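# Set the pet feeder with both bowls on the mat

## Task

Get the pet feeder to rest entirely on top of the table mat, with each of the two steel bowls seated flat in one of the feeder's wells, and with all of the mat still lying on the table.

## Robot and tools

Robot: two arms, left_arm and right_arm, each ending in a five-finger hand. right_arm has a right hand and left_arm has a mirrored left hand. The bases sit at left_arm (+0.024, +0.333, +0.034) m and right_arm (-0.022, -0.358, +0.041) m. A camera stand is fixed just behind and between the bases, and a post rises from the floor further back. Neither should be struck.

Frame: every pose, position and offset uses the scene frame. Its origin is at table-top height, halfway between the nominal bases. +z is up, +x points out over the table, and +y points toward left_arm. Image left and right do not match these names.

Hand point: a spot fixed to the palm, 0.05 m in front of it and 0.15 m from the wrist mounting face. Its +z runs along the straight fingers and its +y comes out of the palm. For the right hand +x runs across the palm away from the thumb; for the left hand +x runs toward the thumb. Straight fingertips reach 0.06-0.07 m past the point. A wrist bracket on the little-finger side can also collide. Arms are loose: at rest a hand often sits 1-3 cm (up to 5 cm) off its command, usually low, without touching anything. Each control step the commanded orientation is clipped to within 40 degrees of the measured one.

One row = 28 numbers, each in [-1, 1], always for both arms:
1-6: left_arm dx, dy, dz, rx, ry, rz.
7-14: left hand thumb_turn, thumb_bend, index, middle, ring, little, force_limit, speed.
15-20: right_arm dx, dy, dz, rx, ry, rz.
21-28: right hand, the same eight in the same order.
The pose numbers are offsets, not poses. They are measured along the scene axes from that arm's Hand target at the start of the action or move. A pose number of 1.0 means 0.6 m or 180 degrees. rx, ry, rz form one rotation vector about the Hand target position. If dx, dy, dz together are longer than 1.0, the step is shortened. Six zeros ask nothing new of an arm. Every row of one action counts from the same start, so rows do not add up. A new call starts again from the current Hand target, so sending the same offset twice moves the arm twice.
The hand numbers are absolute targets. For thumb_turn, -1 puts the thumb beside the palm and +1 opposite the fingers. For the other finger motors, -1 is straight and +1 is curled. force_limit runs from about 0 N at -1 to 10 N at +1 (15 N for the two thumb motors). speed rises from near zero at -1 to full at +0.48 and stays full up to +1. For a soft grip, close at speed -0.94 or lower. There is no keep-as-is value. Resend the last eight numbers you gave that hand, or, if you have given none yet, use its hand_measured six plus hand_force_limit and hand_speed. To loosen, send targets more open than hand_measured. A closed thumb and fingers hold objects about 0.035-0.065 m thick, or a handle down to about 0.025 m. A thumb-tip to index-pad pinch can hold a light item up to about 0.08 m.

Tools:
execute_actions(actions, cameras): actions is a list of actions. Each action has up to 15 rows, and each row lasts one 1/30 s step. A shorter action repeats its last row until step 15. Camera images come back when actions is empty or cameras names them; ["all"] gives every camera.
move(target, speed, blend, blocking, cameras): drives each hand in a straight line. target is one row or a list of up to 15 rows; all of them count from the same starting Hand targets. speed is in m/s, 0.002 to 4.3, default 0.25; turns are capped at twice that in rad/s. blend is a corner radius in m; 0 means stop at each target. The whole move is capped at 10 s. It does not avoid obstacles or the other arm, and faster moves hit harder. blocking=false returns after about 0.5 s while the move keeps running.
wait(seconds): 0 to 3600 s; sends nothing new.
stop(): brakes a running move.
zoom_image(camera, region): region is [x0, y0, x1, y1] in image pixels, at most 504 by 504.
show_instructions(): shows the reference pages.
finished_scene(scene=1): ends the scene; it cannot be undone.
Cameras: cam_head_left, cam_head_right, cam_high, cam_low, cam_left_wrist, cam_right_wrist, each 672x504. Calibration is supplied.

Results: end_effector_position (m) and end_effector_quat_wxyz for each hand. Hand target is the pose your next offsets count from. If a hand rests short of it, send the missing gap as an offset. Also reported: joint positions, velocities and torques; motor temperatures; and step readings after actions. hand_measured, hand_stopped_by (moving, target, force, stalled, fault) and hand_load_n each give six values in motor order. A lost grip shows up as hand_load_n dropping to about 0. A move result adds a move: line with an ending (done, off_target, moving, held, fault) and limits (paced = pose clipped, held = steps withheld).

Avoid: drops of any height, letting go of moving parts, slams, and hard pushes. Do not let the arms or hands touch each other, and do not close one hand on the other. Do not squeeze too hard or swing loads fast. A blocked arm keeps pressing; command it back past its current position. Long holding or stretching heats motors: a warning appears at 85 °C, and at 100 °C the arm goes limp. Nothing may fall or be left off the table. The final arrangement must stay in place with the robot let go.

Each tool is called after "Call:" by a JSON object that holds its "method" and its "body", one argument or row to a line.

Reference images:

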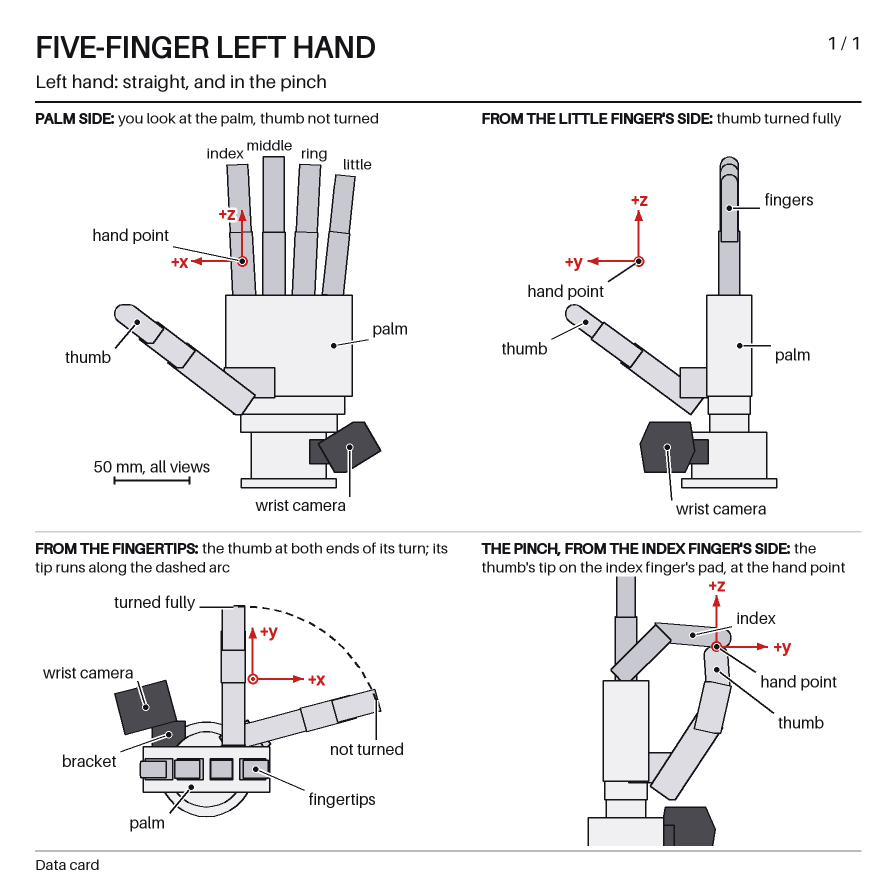

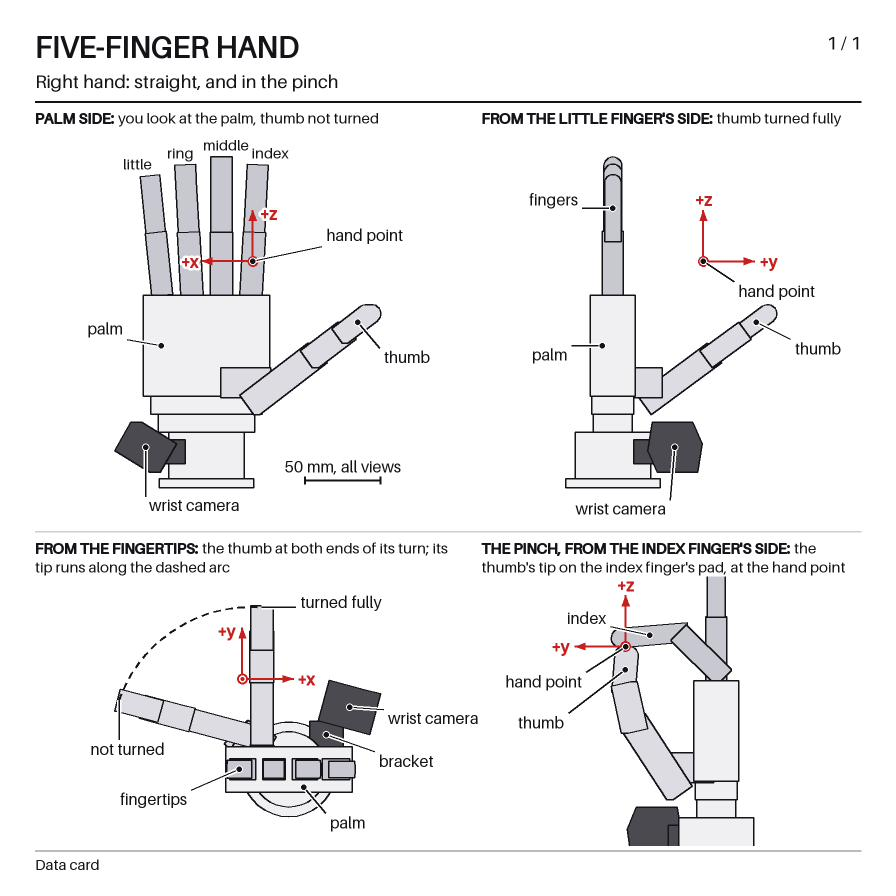

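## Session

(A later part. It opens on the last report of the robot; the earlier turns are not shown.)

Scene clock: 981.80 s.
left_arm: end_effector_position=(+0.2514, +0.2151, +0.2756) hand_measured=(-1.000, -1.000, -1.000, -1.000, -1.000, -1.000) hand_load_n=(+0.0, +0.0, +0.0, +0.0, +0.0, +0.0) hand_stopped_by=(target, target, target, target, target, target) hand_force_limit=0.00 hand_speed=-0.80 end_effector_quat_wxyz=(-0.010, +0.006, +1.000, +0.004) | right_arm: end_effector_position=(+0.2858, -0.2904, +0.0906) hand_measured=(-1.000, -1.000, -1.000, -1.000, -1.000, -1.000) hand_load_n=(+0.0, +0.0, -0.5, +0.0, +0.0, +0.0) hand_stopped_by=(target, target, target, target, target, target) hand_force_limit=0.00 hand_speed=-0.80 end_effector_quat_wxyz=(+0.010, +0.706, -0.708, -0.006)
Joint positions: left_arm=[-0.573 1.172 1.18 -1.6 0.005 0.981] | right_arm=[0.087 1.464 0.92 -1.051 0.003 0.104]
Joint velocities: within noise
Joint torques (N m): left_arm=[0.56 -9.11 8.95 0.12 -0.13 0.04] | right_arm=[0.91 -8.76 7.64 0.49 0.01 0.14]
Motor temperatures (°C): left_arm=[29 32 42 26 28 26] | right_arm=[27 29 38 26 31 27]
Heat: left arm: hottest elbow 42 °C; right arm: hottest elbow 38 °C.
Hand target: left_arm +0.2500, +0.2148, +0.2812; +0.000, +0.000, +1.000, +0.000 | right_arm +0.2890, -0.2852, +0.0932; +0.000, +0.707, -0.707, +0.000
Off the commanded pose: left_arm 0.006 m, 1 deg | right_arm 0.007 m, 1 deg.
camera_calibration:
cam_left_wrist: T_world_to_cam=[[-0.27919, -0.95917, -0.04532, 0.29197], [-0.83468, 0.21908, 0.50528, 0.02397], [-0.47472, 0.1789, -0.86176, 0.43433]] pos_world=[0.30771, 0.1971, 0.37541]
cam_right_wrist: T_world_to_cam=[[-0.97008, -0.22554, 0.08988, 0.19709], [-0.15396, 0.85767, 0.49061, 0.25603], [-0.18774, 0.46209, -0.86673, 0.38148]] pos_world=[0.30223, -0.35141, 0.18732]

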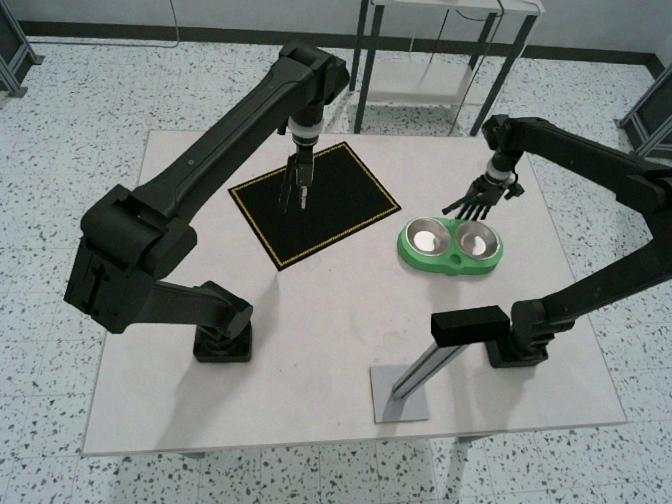

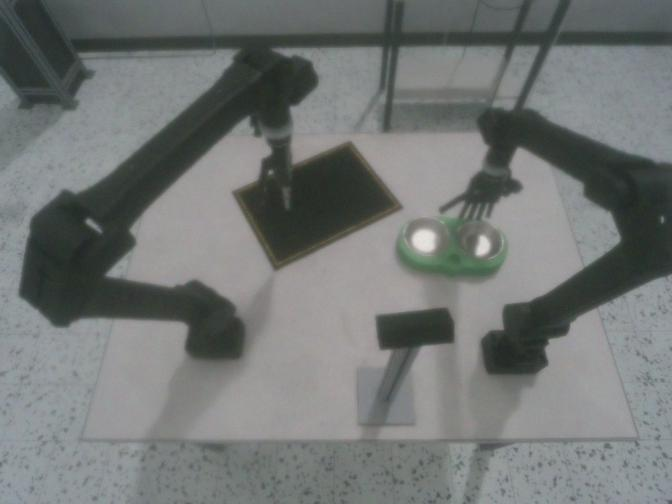

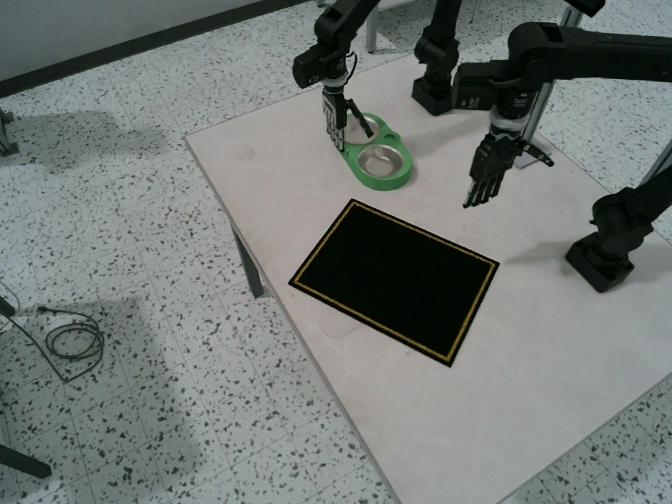

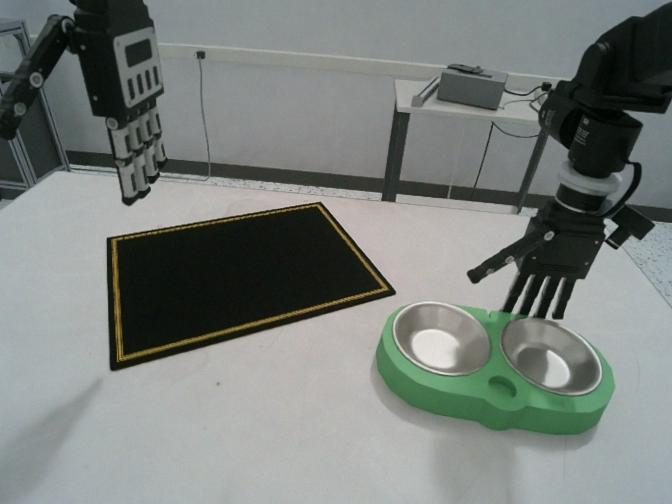

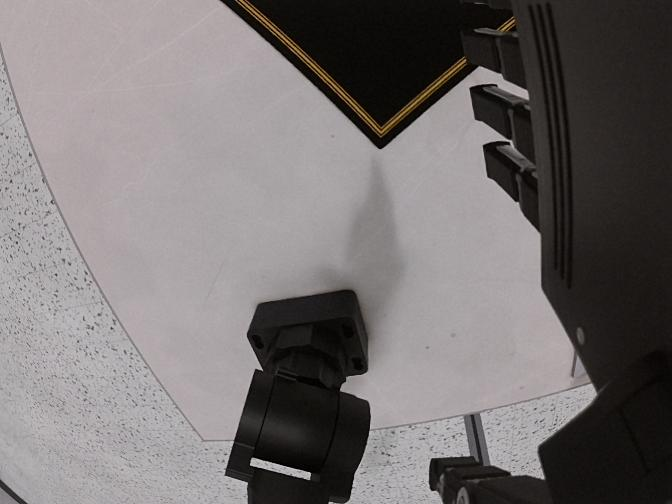

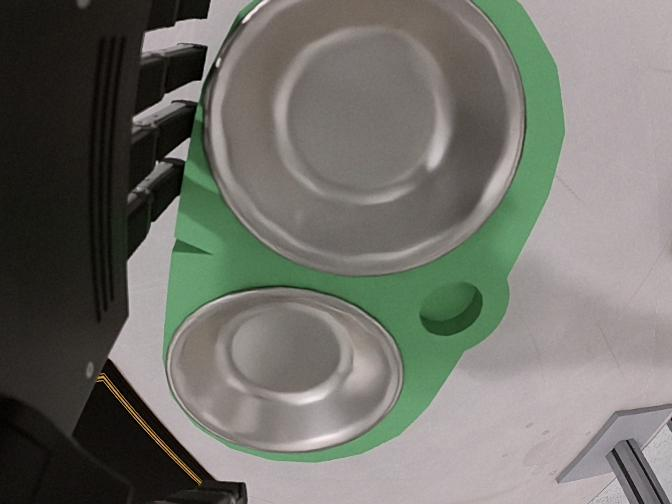

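Call:
{"method": "move", "body": {
  "target": [
    [0,0,0,0,0,0,-1,-1,-1,-1,-1,-1,0,-0.8,0.05,0,0.178,0,0,0,-1,-1,-1,-1,-1,-1,0,-0.8],
    [0,0,0,0,0,0,-1,-1,-1,-1,-1,-1,0,-0.8,-0.048,-0.27,0.178,0,0,-0.583,-1,-1,-1,-1,-1,-1,0,-0.8]
  ],
  "speed": 0.15,
  "blend": [0.03,0],
  "cameras": ["cam_head_left"]
}}

Call:
{"method": "move", "body": {
  "target": [
    [-0.05,-0.5,-0.13,0,0,-0.444,-1,-1,-1,-1,-1,-1,0,-0.8,0,0,0,0,0,0,-1,-1,-1,-1,-1,-1,0,-0.8]
  ],
  "speed": 0.2,
  "cameras": ["cam_head_left", "cam_low", "cam_left_wrist"]
}}

Scene clock: 1021.73 s.
left_arm: end_effector_position=(+0.2514, +0.2151, +0.2756) hand_measured=(-1.000, -1.000, -1.000, -1.000, -1.000, -1.000) hand_load_n=(+0.0, +0.0, +0.0, +0.0, +0.0, +0.0) hand_stopped_by=(target, target, target, target, target, target) hand_force_limit=0.00 hand_speed=-0.80 end_effector_quat_wxyz=(-0.010, +0.006, +1.000, +0.004) | right_arm: end_effector_position=(+0.2631, -0.4432, +0.1973) hand_measured=(-1.000, -1.000, -1.000, -1.000, -1.000, -1.000) hand_load_n=(+0.0, +0.0, +0.0, +0.0, +0.0, +0.0) hand_stopped_by=(target, target, target, target, target, target) hand_force_limit=0.00 hand_speed=-0.80 end_effector_quat_wxyz=(-0.004, +0.111, +0.994, +0.000)
Joint positions: left_arm=[-0.573 1.172 1.18 -1.6 0.005 0.981] | right_arm=[-0.528 1.083 0.893 -1.388 0.003 1.281]
Joint torques (N m): left_arm=[0.56 -9.05 8.98 0.12 -0.13 0.03] | right_arm=[-1.14 -4.72 8.69 -0.09 0.01 0.16]
Heat: left arm: hottest elbow 42 °C; right arm: hottest elbow 37 °C.
Hand target: left_arm +0.2500, +0.2148, +0.2812; +0.000, +0.000, +1.000, +0.000 | right_arm +0.2602, -0.4472, +0.2000; +0.000, +0.130, +0.992, +0.000
Off the commanded pose: left_arm 0.006 m, 1 deg | right_arm 0.006 m, 2 deg.
move: done

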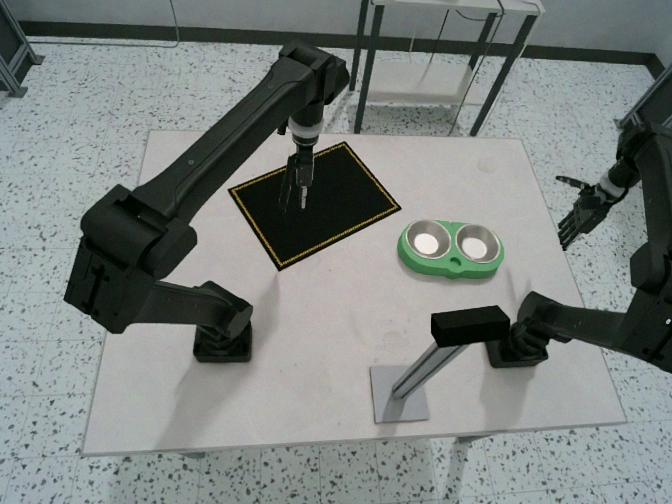

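Scene clock: 1026.17 s.
left_arm: end_effector_position=(+0.2094, -0.0618, +0.1835) hand_measured=(-1.000, -1.000, -1.000, -1.000, -1.000, -1.000) hand_load_n=(+0.0, +0.0, +0.0, +0.0, +0.0, +0.0) hand_stopped_by=(target, target, target, target, target, target) hand_force_limit=0.00 hand_speed=-0.80 end_effector_quat_wxyz=(-0.031, +0.637, +0.770, +0.018) | right_arm: end_effector_position=(+0.2631, -0.4432, +0.1973) hand_measured=(-1.000, -1.000, -1.000, -1.000, -1.000, -1.000) hand_load_n=(+0.0, -0.5, +0.0, +0.0, +0.0, +0.0) hand_stopped_by=(target, target, target, target, target, target) hand_force_limit=0.00 hand_speed=-0.80 end_effector_quat_wxyz=(-0.004, +0.111, +0.994, +0.000)
Joint positions: left_arm=[-1.245 1.609 1.371 -1.404 0.005 1.68] | right_arm=[-0.528 1.083 0.893 -1.388 0.003 1.281]
Joint torques (N m): left_arm=[0.38 -15.15 12.89 0.57 -0.16 0.21] | right_arm=[-1.2 -4.72 8.7 -0.09 0.01 0.16]
Heat: left arm: hottest elbow 42 °C; right arm: hottest elbow 37 °C.
Hand target: left_arm +0.2200, -0.0852, +0.2032; +0.000, +0.642, +0.766, +0.000 | right_arm +0.2602, -0.4472, +0.2000; +0.000, +0.130, +0.992, +0.000
Off the commanded pose: left_arm 0.032 m, 4 deg | right_arm 0.006 m, 2 deg.
move: off_target (left_arm)
cam_left_wrist: T_world_to_cam=[[-0.99636, 0.08442, -0.01191, 0.21905], [0.06449, 0.83757, 0.5425, -0.06078], [0.05577, 0.53976, -0.83997, 0.29168]] pos_world=[0.20591, -0.12502, 0.28058]

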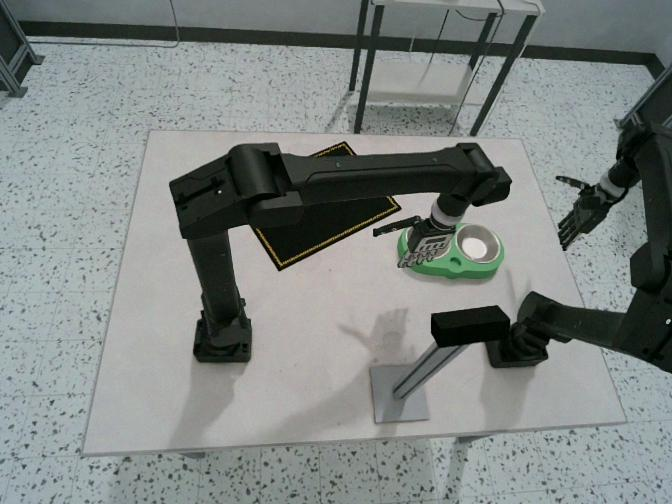

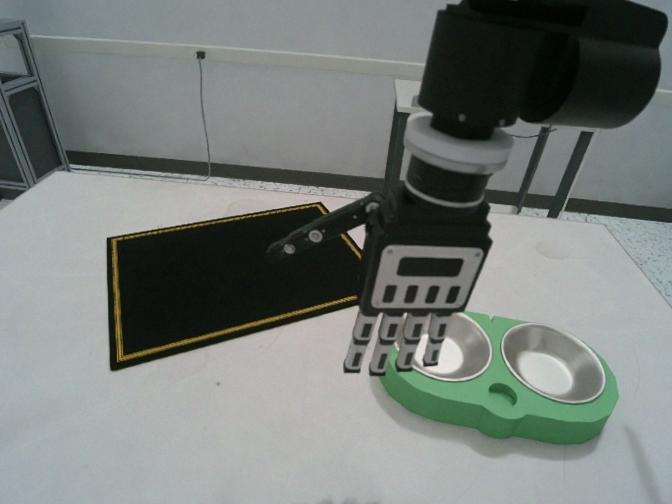

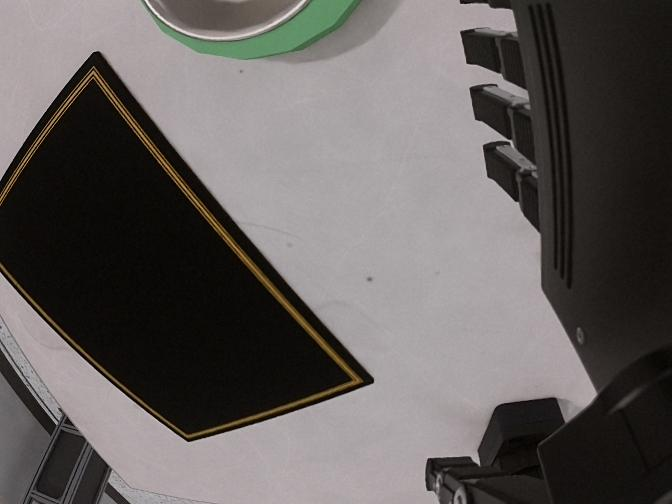

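Call:
{"method": "move", "body": {
  "target": [
    [0.003,-0.092,-0.155,0,0,0,-1,-1,-1,-1,-1,-1,0,-0.8,0,0,0,0,0,0,-1,-1,-1,-1,-1,-1,0,-0.8]
  ],
  "speed": 0.15,
  "cameras": ["cam_head_left", "cam_low", "cam_left_wrist"]
}}

Scene clock: 1031.60 s.
left_arm: end_effector_position=(+0.2134, -0.1151, +0.0908) hand_measured=(-1.000, -1.000, -1.000, -1.000, -1.000, -1.000) hand_load_n=(+0.0, +0.0, +0.0, +0.0, +0.0, +0.0) hand_stopped_by=(target, target, target, target, target, target) hand_force_limit=0.00 hand_speed=-0.80 end_effector_quat_wxyz=(-0.033, +0.647, +0.761, +0.019) | right_arm: end_effector_position=(+0.2631, -0.4432, +0.1973) hand_measured=(-1.000, -1.000, -1.000, -1.000, -1.000, -1.000) hand_load_n=(+0.0, +0.0, +0.0, +0.0, +0.0, +0.0) hand_stopped_by=(target, target, target, target, target, target) hand_force_limit=0.00 hand_speed=-0.80 end_effector_quat_wxyz=(-0.004, +0.111, +0.994, +0.000)
Joint positions: left_arm=[-1.269 1.815 1.387 -1.218 0.005 1.682] | right_arm=[-0.528 1.083 0.893 -1.388 0.003 1.281]
Joint torques (N m): left_arm=[0.15 -18.73 11.96 0.65 -0.12 0.05] | right_arm=[-1.14 -4.72 8.69 -0.1 0.01 0.16]
Heat: left arm: hottest elbow 43 °C; right arm: hottest elbow 37 °C.
Hand target: left_arm +0.2218, -0.1404, +0.1102; +0.000, +0.642, +0.766, +0.000 | right_arm +0.2602, -0.4472, +0.2000; +0.000, +0.130, +0.992, +0.000
Off the commanded pose: left_arm 0.033 m, 4 deg | right_arm 0.006 m, 2 deg.
move: off_target (left_arm)
cam_left_wrist: T_world_to_cam=[[-0.99383, 0.11039, -0.0107, 0.22875], [0.08677, 0.83404, 0.54484, 0.02847], [0.06907, 0.54055, -0.83847, 0.23954]] pos_world=[0.20833, -0.17848, 0.18778]

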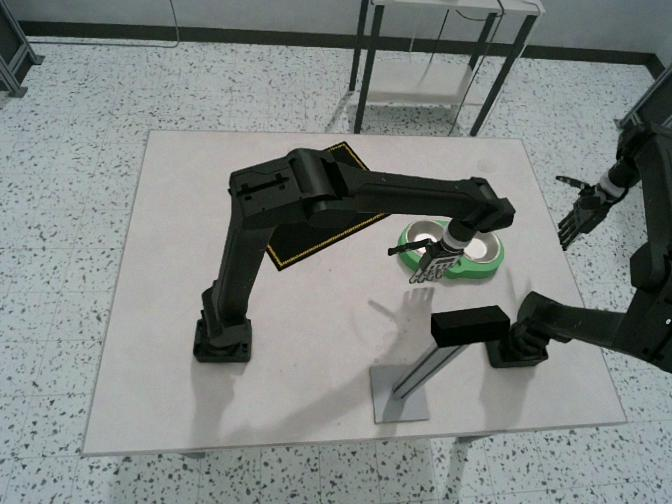

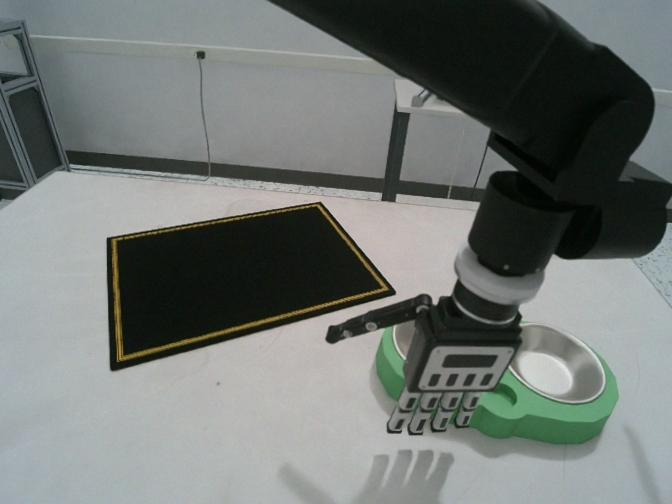

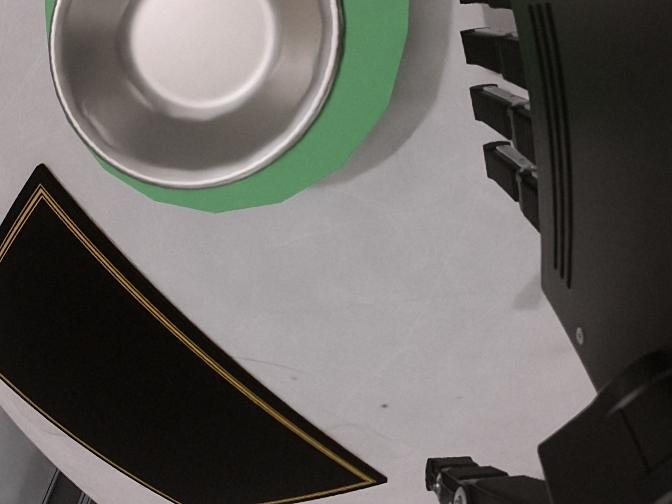

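Call:
{"method": "move", "body": {
  "target": [
    [0.13,0,0.0,0,0,0,-1,-1,-1,-1,-1,-1,0,-0.8,0,0,0,0,0,0,-1,-1,-1,-1,-1,-1,0,-0.8]
  ],
  "speed": 0.06,
  "cameras": ["cam_head_left", "cam_low", "cam_left_wrist"]
}}

Scene clock: 1036.63 s.
left_arm: end_effector_position=(+0.2834, -0.1254, +0.0978) hand_measured=(-1.000, -1.000, -1.000, -1.000, -1.000, -1.000) hand_load_n=(+0.0, +0.0, +0.0, +0.0, +0.0, +0.0) hand_stopped_by=(target, target, target, target, target, target) hand_force_limit=0.00 hand_speed=-0.80 end_effector_quat_wxyz=(-0.020, +0.647, +0.762, +0.006) | right_arm: end_effector_position=(+0.2631, -0.4432, +0.1973) hand_measured=(-1.000, -1.000, -1.000, -1.000, -1.000, -1.000) hand_load_n=(+0.0, -0.5, +0.0, +0.0, +0.0, +0.0) hand_stopped_by=(target, target, target, target, target, target) hand_force_limit=0.00 hand_speed=-0.80 end_effector_quat_wxyz=(-0.004, +0.111, +0.994, +0.000)
Joint positions: left_arm=[-1.148 1.862 1.483 -1.232 0.008 1.802] | right_arm=[-0.528 1.083 0.893 -1.388 0.003 1.281]
Joint torques (N m): left_arm=[1.14 -18.14 12.08 0.2 -0.25 0.19] | right_arm=[-1.14 -4.78 8.69 -0.09 0.01 0.16]
Heat: left arm: hottest elbow 43 °C; right arm: hottest elbow 37 °C.
Hand target: left_arm +0.2998, -0.1404, +0.1102; +0.000, +0.642, +0.766, +0.000 | right_arm +0.2602, -0.4472, +0.2000; +0.000, +0.130, +0.992, +0.000
Off the commanded pose: left_arm 0.025 m, 3 deg | right_arm 0.006 m, 2 deg.
move: off_target (left_arm)
cam_left_wrist: T_world_to_cam=[[-0.99402, 0.10796, -0.0164, 0.2998], [0.08417, 0.85319, 0.51477, 0.0333], [0.06957, 0.51031, -0.85717, 0.24403]] pos_world=[0.27823, -0.18531, 0.19695]

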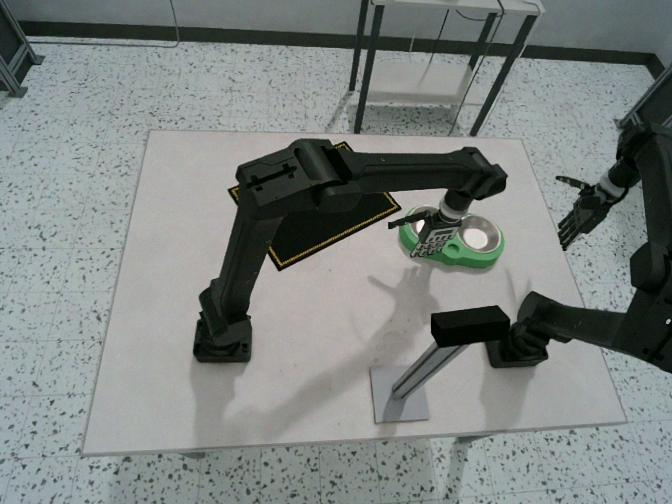

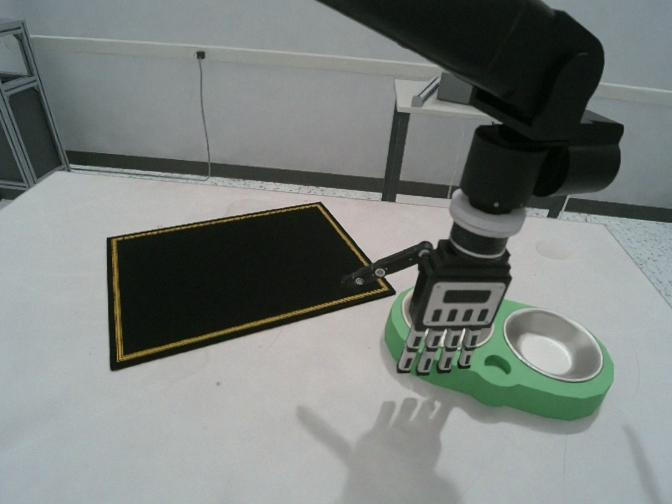

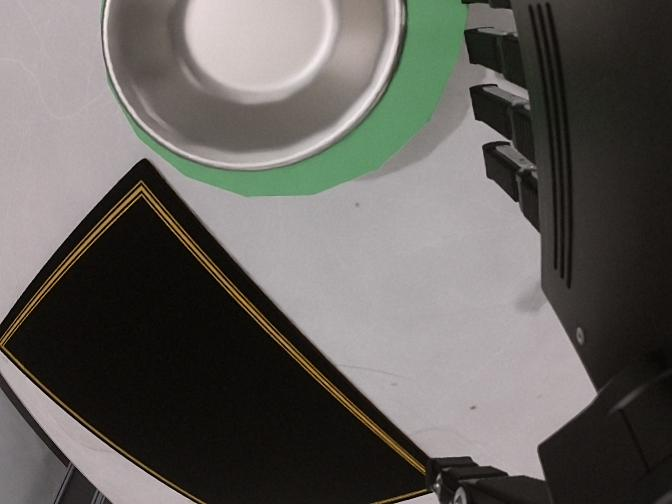

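Call:
{"method": "zoom_image", "body": {
  "camera": "cam_head_left",
  "region": [370, 180, 530, 300]
}}

Scaled by 3.150 from the camera's image (finer frame: 960x720).

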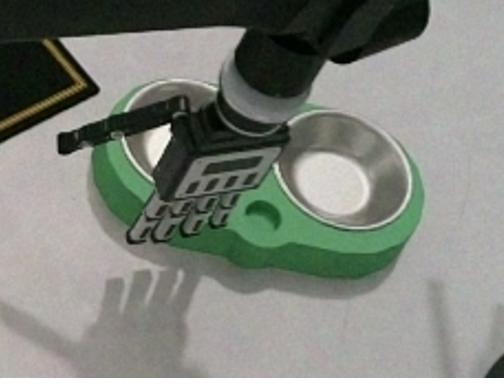

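Call:
{"method": "move", "body": {
  "target": [
    [0.042,-0.01,0.0,0,0,0,-1,-1,-1,-1,-1,-1,0,-0.8,0,0,0,0,0,0,-1,-1,-1,-1,-1,-1,0,-0.8]
  ],
  "speed": 0.05,
  "cameras": ["cam_head_left"]
}}

Call:
{"method": "move", "body": {
  "target": [
    [-0.06,0.06,0.0,0,0,0,-1,-1,-1,-1,-1,-1,0,-0.8,0,0,0,0,0,0,-1,-1,-1,-1,-1,-1,0,-0.8],
    [-0.06,0.1,0.2,0,0,0,-1,-1,-1,-1,-1,-1,0,-0.8,0,0,0,0,0,0,-1,-1,-1,-1,-1,-1,0,-0.8],
    [-0.02,0.4,0.24,0,0,0.3,-1,-1,-1,-1,-1,-1,0,-0.8,0,0,0,0,0,0,-1,-1,-1,-1,-1,-1,0,-0.8]
  ],
  "speed": 0.15,
  "blend": [0.01,0.03,0],
  "cameras": ["cam_head_left", "cam_low"]
}}

Call:
{"method": "zoom_image", "body": {
  "camera": "cam_head_left",
  "region": [370, 160, 530, 280]
}}

Scene clock: 1051.77 s.
left_arm: end_effector_position=(+0.3075, -0.1324, +0.0984) hand_measured=(-1.000, -1.000, -1.000, -1.000, -1.000, -1.000) hand_load_n=(+0.0, -0.5, +0.0, +0.0, +0.0, +0.0) hand_stopped_by=(target, target, target, target, target, target) hand_force_limit=0.00 hand_speed=-0.80 end_effector_quat_wxyz=(-0.020, +0.647, +0.762, +0.005) | right_arm: end_effector_position=(+0.2631, -0.4432, +0.1973) hand_measured=(-1.000, -1.000, -1.000, -1.000, -1.000, -1.000) hand_load_n=(+0.0, +0.0, +0.0, +0.0, +0.0, +0.0) hand_stopped_by=(target, target, target, target, target, target) hand_force_limit=0.00 hand_speed=-0.80 end_effector_quat_wxyz=(-0.004, +0.111, +0.994, +0.000)
Joint positions: left_arm=[-1.113 1.901 1.542 -1.254 0.008 1.837] | right_arm=[-0.528 1.083 0.893 -1.388 0.003 1.281]
Joint torques (N m): left_arm=[1.14 -18.67 12.18 0.21 -0.25 0.18] | right_arm=[-1.14 -4.72 8.7 -0.09 0.01 0.16]
Heat: left arm: hottest elbow 44 °C; right arm: hottest elbow 37 °C.
Hand target: left_arm +0.3250, -0.1464, +0.1102; +0.000, +0.642, +0.766, +0.000 | right_arm +0.2602, -0.4472, +0.2000; +0.000, +0.130, +0.992, +0.000
Off the commanded pose: left_arm 0.025 m, 3 deg | right_arm 0.006 m, 2 deg.
move: off_target (left_arm)

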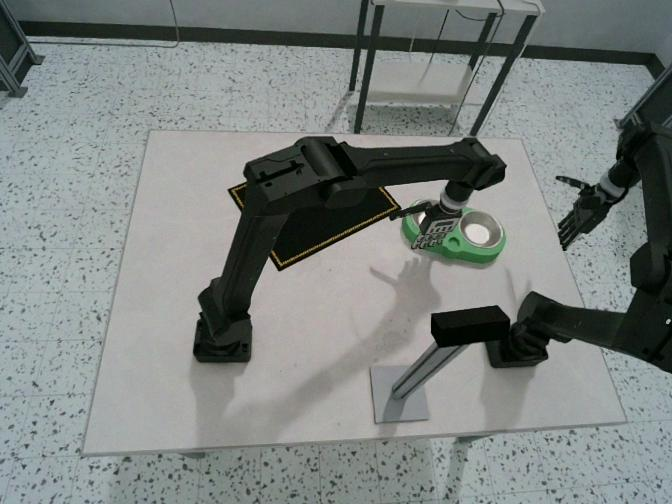

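Scene clock: 1057.07 s.
left_arm: end_effector_position=(+0.3141, +0.0935, +0.2451) hand_measured=(-1.000, -1.000, -1.000, -1.000, -1.000, -1.000) hand_load_n=(+0.0, +0.0, -0.5, +0.0, +0.0, +0.0) hand_stopped_by=(target, target, target, target, target, target) hand_force_limit=0.00 hand_speed=-0.80 end_effector_quat_wxyz=(-0.012, +0.230, +0.973, +0.004) | right_arm: end_effector_position=(+0.2631, -0.4432, +0.1973) hand_measured=(-1.000, -1.000, -1.000, -1.000, -1.000, -1.000) hand_load_n=(+0.0, -0.5, +0.0, +0.0, +0.0, +0.0) hand_stopped_by=(target, target, target, target, target, target) hand_force_limit=0.00 hand_speed=-0.80 end_effector_quat_wxyz=(-0.004, +0.111, +0.994, +0.000)
Joint positions: left_arm=[-0.78 1.465 1.372 -1.502 0.007 1.226] | right_arm=[-0.528 1.083 0.893 -1.388 0.003 1.281]
Joint torques (N m): left_arm=[0.73 -14.8 8.9 0.13 -0.19 0.03] | right_arm=[-1.14 -4.72 8.69 -0.09 0.01 0.16]
Heat: left arm: hottest elbow 44 °C; right arm: hottest elbow 37 °C.
Hand target: left_arm +0.3130, +0.0936, +0.2542; +0.000, +0.225, +0.974, +0.000 | right_arm +0.2602, -0.4472, +0.2000; +0.000, +0.130, +0.992, +0.000
Off the commanded pose: left_arm 0.009 m, 2 deg | right_arm 0.006 m, 2 deg.
move: done

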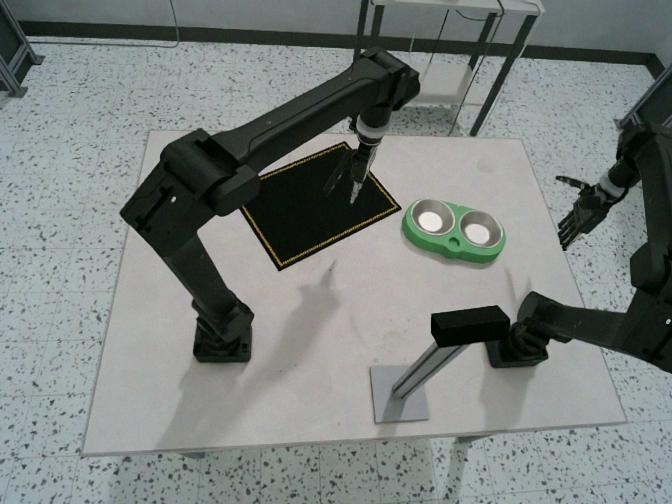

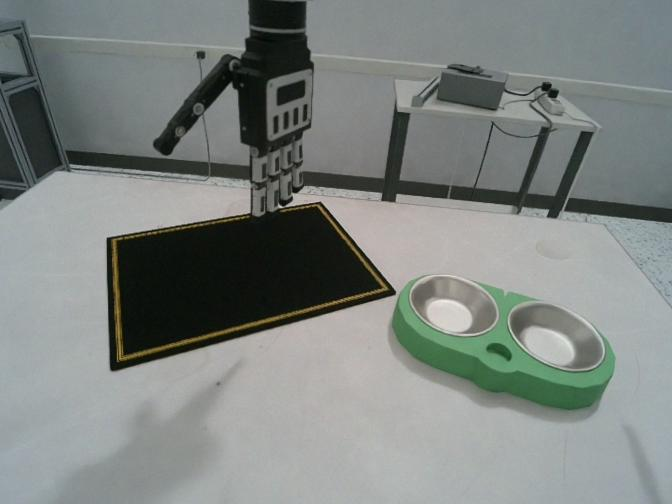

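Scaled by 3.150 from the camera's image (finer frame: 960x720).

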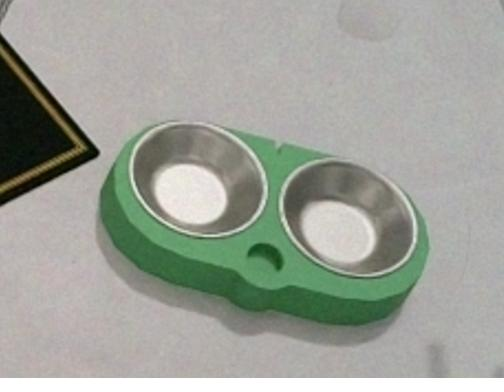

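Call:
{"method": "move", "body": {
  "target": [
    [0.18,-0.12,0.0,0,0,0.494,-1,-1,-1,-1,-1,-1,0,-0.8,0.05,0,0,0,0,0.022,-1,-1,-1,-1,-1,-1,0,-0.8]
  ],
  "speed": 0.25,
  "cameras": []
}}

Call:
{"method": "move", "body": {
  "target": [
    [0.0,-0.08,-0.01,0,0,0.511,-1,-1,-1,-1,-1,-1,0,-0.8,0,0,0,0.16,-0.0465,0,-1,-1,-1,-1,-1,-1,0,-0.8]
  ],
  "speed": 0.25,
  "cameras": ["cam_head_left", "cam_low", "cam_left_wrist", "cam_right_wrist"]
}}

Scene clock: 1086.43 s.
left_arm: end_effector_position=(+0.4065, +0.0302, +0.2376) hand_measured=(-1.000, -1.000, -1.000, -1.000, -1.000, -1.000) hand_load_n=(+0.0, +0.0, +0.0, +0.0, +0.0, +0.0) hand_stopped_by=(target, target, target, target, target, target) hand_force_limit=0.00 hand_speed=-0.80 end_effector_quat_wxyz=(-0.014, -0.515, +0.857, +0.023) | right_arm: end_effector_position=(+0.2647, -0.4415, +0.1791) hand_measured=(-1.000, -1.000, -1.000, -1.000, -1.000, -1.000) hand_load_n=(+0.0, +0.0, +0.0, +0.0, +0.0, +0.0) hand_stopped_by=(target, target, target, target, target, target) hand_force_limit=0.00 hand_speed=-0.80 end_effector_quat_wxyz=(-0.035, +0.107, +0.994, +0.013)
Joint positions: left_arm=[-0.562 1.806 1.768 -1.587 0.007 -0.102] | right_arm=[-0.521 1.151 0.893 -1.388 0.003 1.281]
Joint torques (N m): left_arm=[0.91 -18.61 13.12 0.09 -0.14 0.01] | right_arm=[1.03 -4.01 13.63 0.66 0 -0.04]
Heat: left arm: hottest elbow 45 °C; right arm: hottest elbow 38 °C.
Hand target: left_arm +0.4210, +0.0216, +0.2542; +0.000, -0.522, +0.853, +0.000 | right_arm +0.2902, -0.4472, +0.2000; +0.000, +0.096, +0.995, +0.000
Off the commanded pose: left_arm 0.024 m, 3 deg | right_arm 0.033 m, 4 deg.
move: off_target (left_arm, right_arm)

Scene clock: 1090.93 s.
left_arm: end_effector_position=(+0.4165, -0.0238, +0.2333) hand_measured=(-1.000, -1.000, -1.000, -1.000, -1.000, -1.000) hand_load_n=(+0.0, +0.0, +0.0, +0.0, +0.0, +0.0) hand_stopped_by=(target, target, target, target, target, target) hand_force_limit=0.00 hand_speed=-0.80 end_effector_quat_wxyz=(-0.010, +0.974, -0.225, -0.021) | right_arm: end_effector_position=(+0.2812, -0.4331, +0.1838) hand_measured=(-1.000, -1.000, -1.000, -1.000, -1.000, -1.000) hand_load_n=(+0.0, +0.0, +0.0, +0.0, +0.0, +0.0) hand_stopped_by=(target, target, target, target, target, target) hand_force_limit=0.00 hand_speed=-0.80 end_effector_quat_wxyz=(+0.029, +0.094, +0.961, +0.258)
Joint positions: left_arm=[-0.608 1.648 1.561 -1.53 -0.003 -1.754] | right_arm=[-0.741 1.335 0.893 -1.408 -0.452 0.975]
Joint torques (N m): left_arm=[0.15 -18.37 8.84 0.73 -0.18 0.03] | right_arm=[-1.2 -5.77 11.86 -0.58 -0.74 -0.09]
Heat: left arm: hottest elbow 44 °C; right arm: hottest elbow 38 °C.
Hand target: left_arm +0.4210, -0.0264, +0.2482; +0.000, +0.976, -0.217, +0.000 | right_arm +0.2902, -0.4472, +0.2000; +0.048, +0.092, +0.962, +0.254
Off the commanded pose: left_arm 0.016 m, 3 deg | right_arm 0.023 m, 2 deg.
move: off_target (left_arm, right_arm)
cam_left_wrist: T_world_to_cam=[[0.6603, 0.74967, -0.04475, -0.24386], [0.68484, -0.57659, 0.44557, -0.40245], [0.30823, -0.32486, -0.89413, 0.18852]] pos_world=[0.37853, 0.012, 0.33697]
cam_right_wrist: T_world_to_cam=[[-0.06935, 0.83711, 0.54263, 0.27597], [0.81366, -0.26724, 0.51627, -0.43197], [0.57718, 0.47732, -0.66259, 0.28128]] pos_world=[0.20827, -0.48072, 0.25964]

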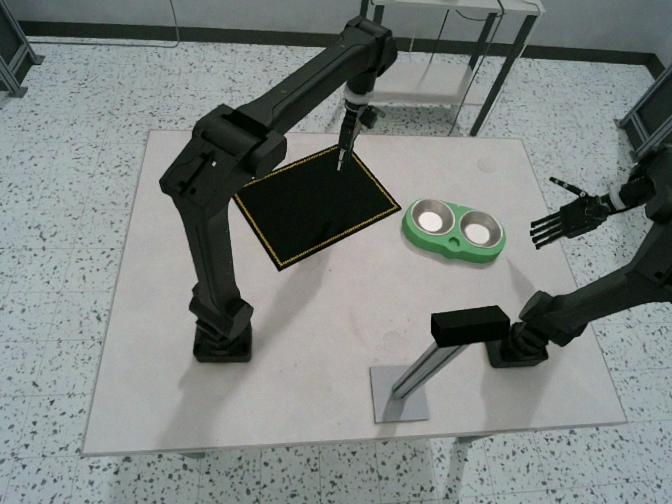

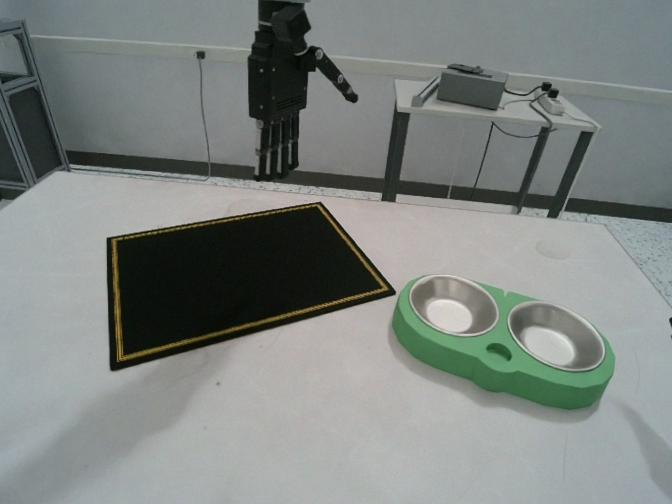

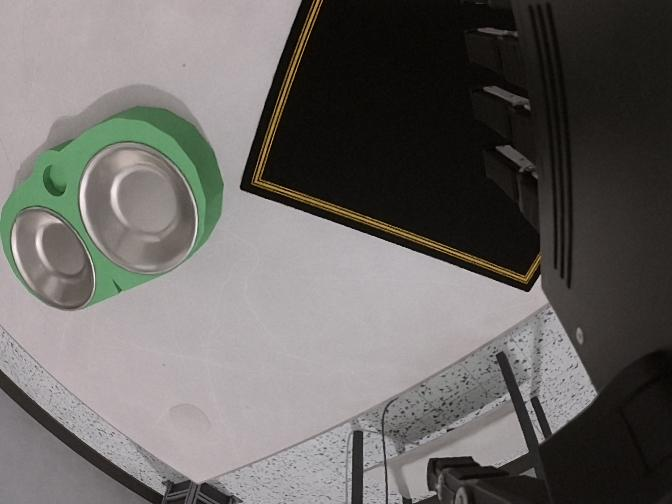

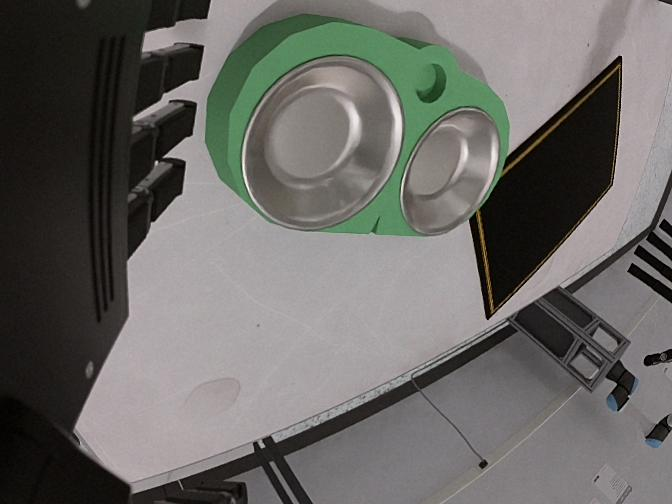

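Call:
{"method": "move", "body": {
  "target": [
    [-0.025,-0.07,-0.09,-0.16,0.0465,0,-1,-1,-1,-1,-1,-1,0,-0.8,0.055,0.0,-0.08,0,0,0,-1,-1,-1,-1,-1,-1,0,-0.8]
  ],
  "speed": 0.2,
  "cameras": ["cam_head_left", "cam_low", "cam_left_wrist", "cam_right_wrist"]
}}

Scene clock: 1096.93 s.
left_arm: end_effector_position=(+0.3971, -0.0683, +0.1836) hand_measured=(-1.000, -1.000, -1.000, -1.000, -1.000, -1.000) hand_load_n=(+0.0, +0.0, +0.0, +0.0, +0.0, +0.0) hand_stopped_by=(target, target, target, target, target, target) hand_force_limit=0.00 hand_speed=-0.80 end_effector_quat_wxyz=(+0.247, +0.946, -0.205, -0.035) | right_arm: end_effector_position=(+0.3083, -0.4452, +0.1434) hand_measured=(-1.000, -1.000, -1.000, -1.000, -1.000, -1.000) hand_load_n=(+0.0, +0.0, +0.0, +0.0, +0.0, +0.0) hand_stopped_by=(target, target, target, target, target, target) hand_force_limit=0.00 hand_speed=-0.80 end_effector_quat_wxyz=(+0.037, +0.096, +0.961, +0.258)
Joint positions: left_arm=[-0.534 1.625 1.245 -1.076 0.493 -1.736] | right_arm=[-0.72 1.456 0.893 -1.264 -0.467 1.003]
Joint torques (N m): left_arm=[0.91 -16.21 8.76 1.07 0.54 0.19] | right_arm=[1.03 -6.95 9.91 0.32 -0.75 0.19]
Heat: left arm: hottest elbow 44 °C; right arm: hottest elbow 39 °C.
Hand target: left_arm +0.4060, -0.0684, +0.1942; +0.258, +0.943, -0.210, -0.017 | right_arm +0.3232, -0.4472, +0.1520; +0.048, +0.092, +0.962, +0.254
Off the commanded pose: left_arm 0.014 m, 2 deg | right_arm 0.017 m, 1 deg.
move: off_target (left_arm, right_arm)
cam_left_wrist: T_world_to_cam=[[0.59422, 0.63565, -0.4928, -0.09912], [0.776, -0.29199, 0.55908, -0.43017], [0.21149, -0.71463, -0.66677, 0.10562]] pos_world=[0.37038, 0.01288, 0.26208]
cam_right_wrist: T_world_to_cam=[[-0.07132, 0.83798, 0.54102, 0.31104], [0.80486, -0.27203, 0.52745, -0.43746], [0.58916, 0.47307, -0.65506, 0.23794]] pos_world=[0.23409, -0.49221, 0.21832]

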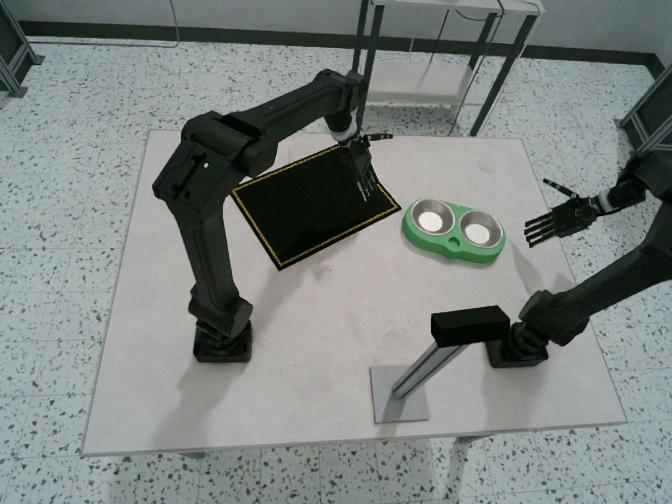

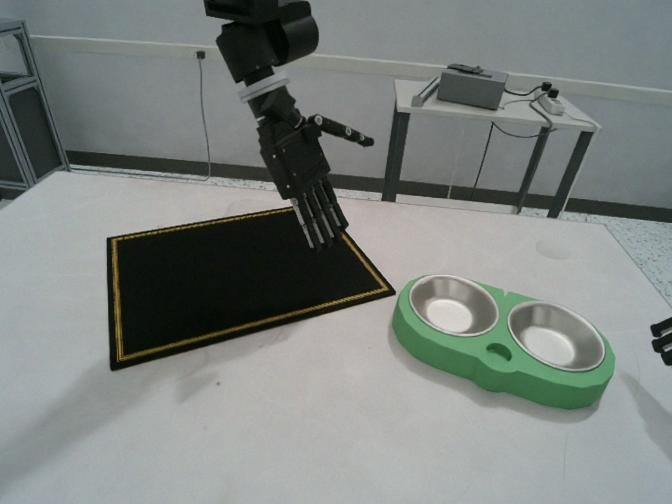

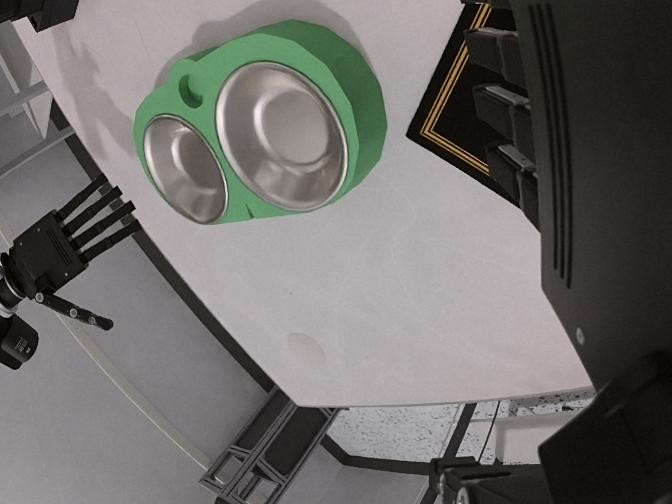

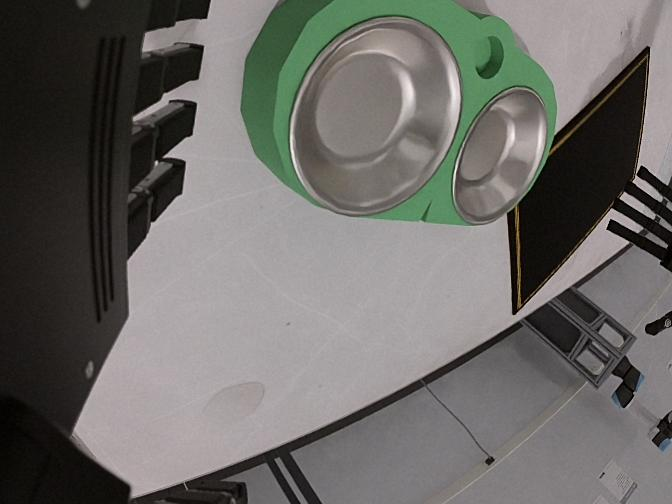

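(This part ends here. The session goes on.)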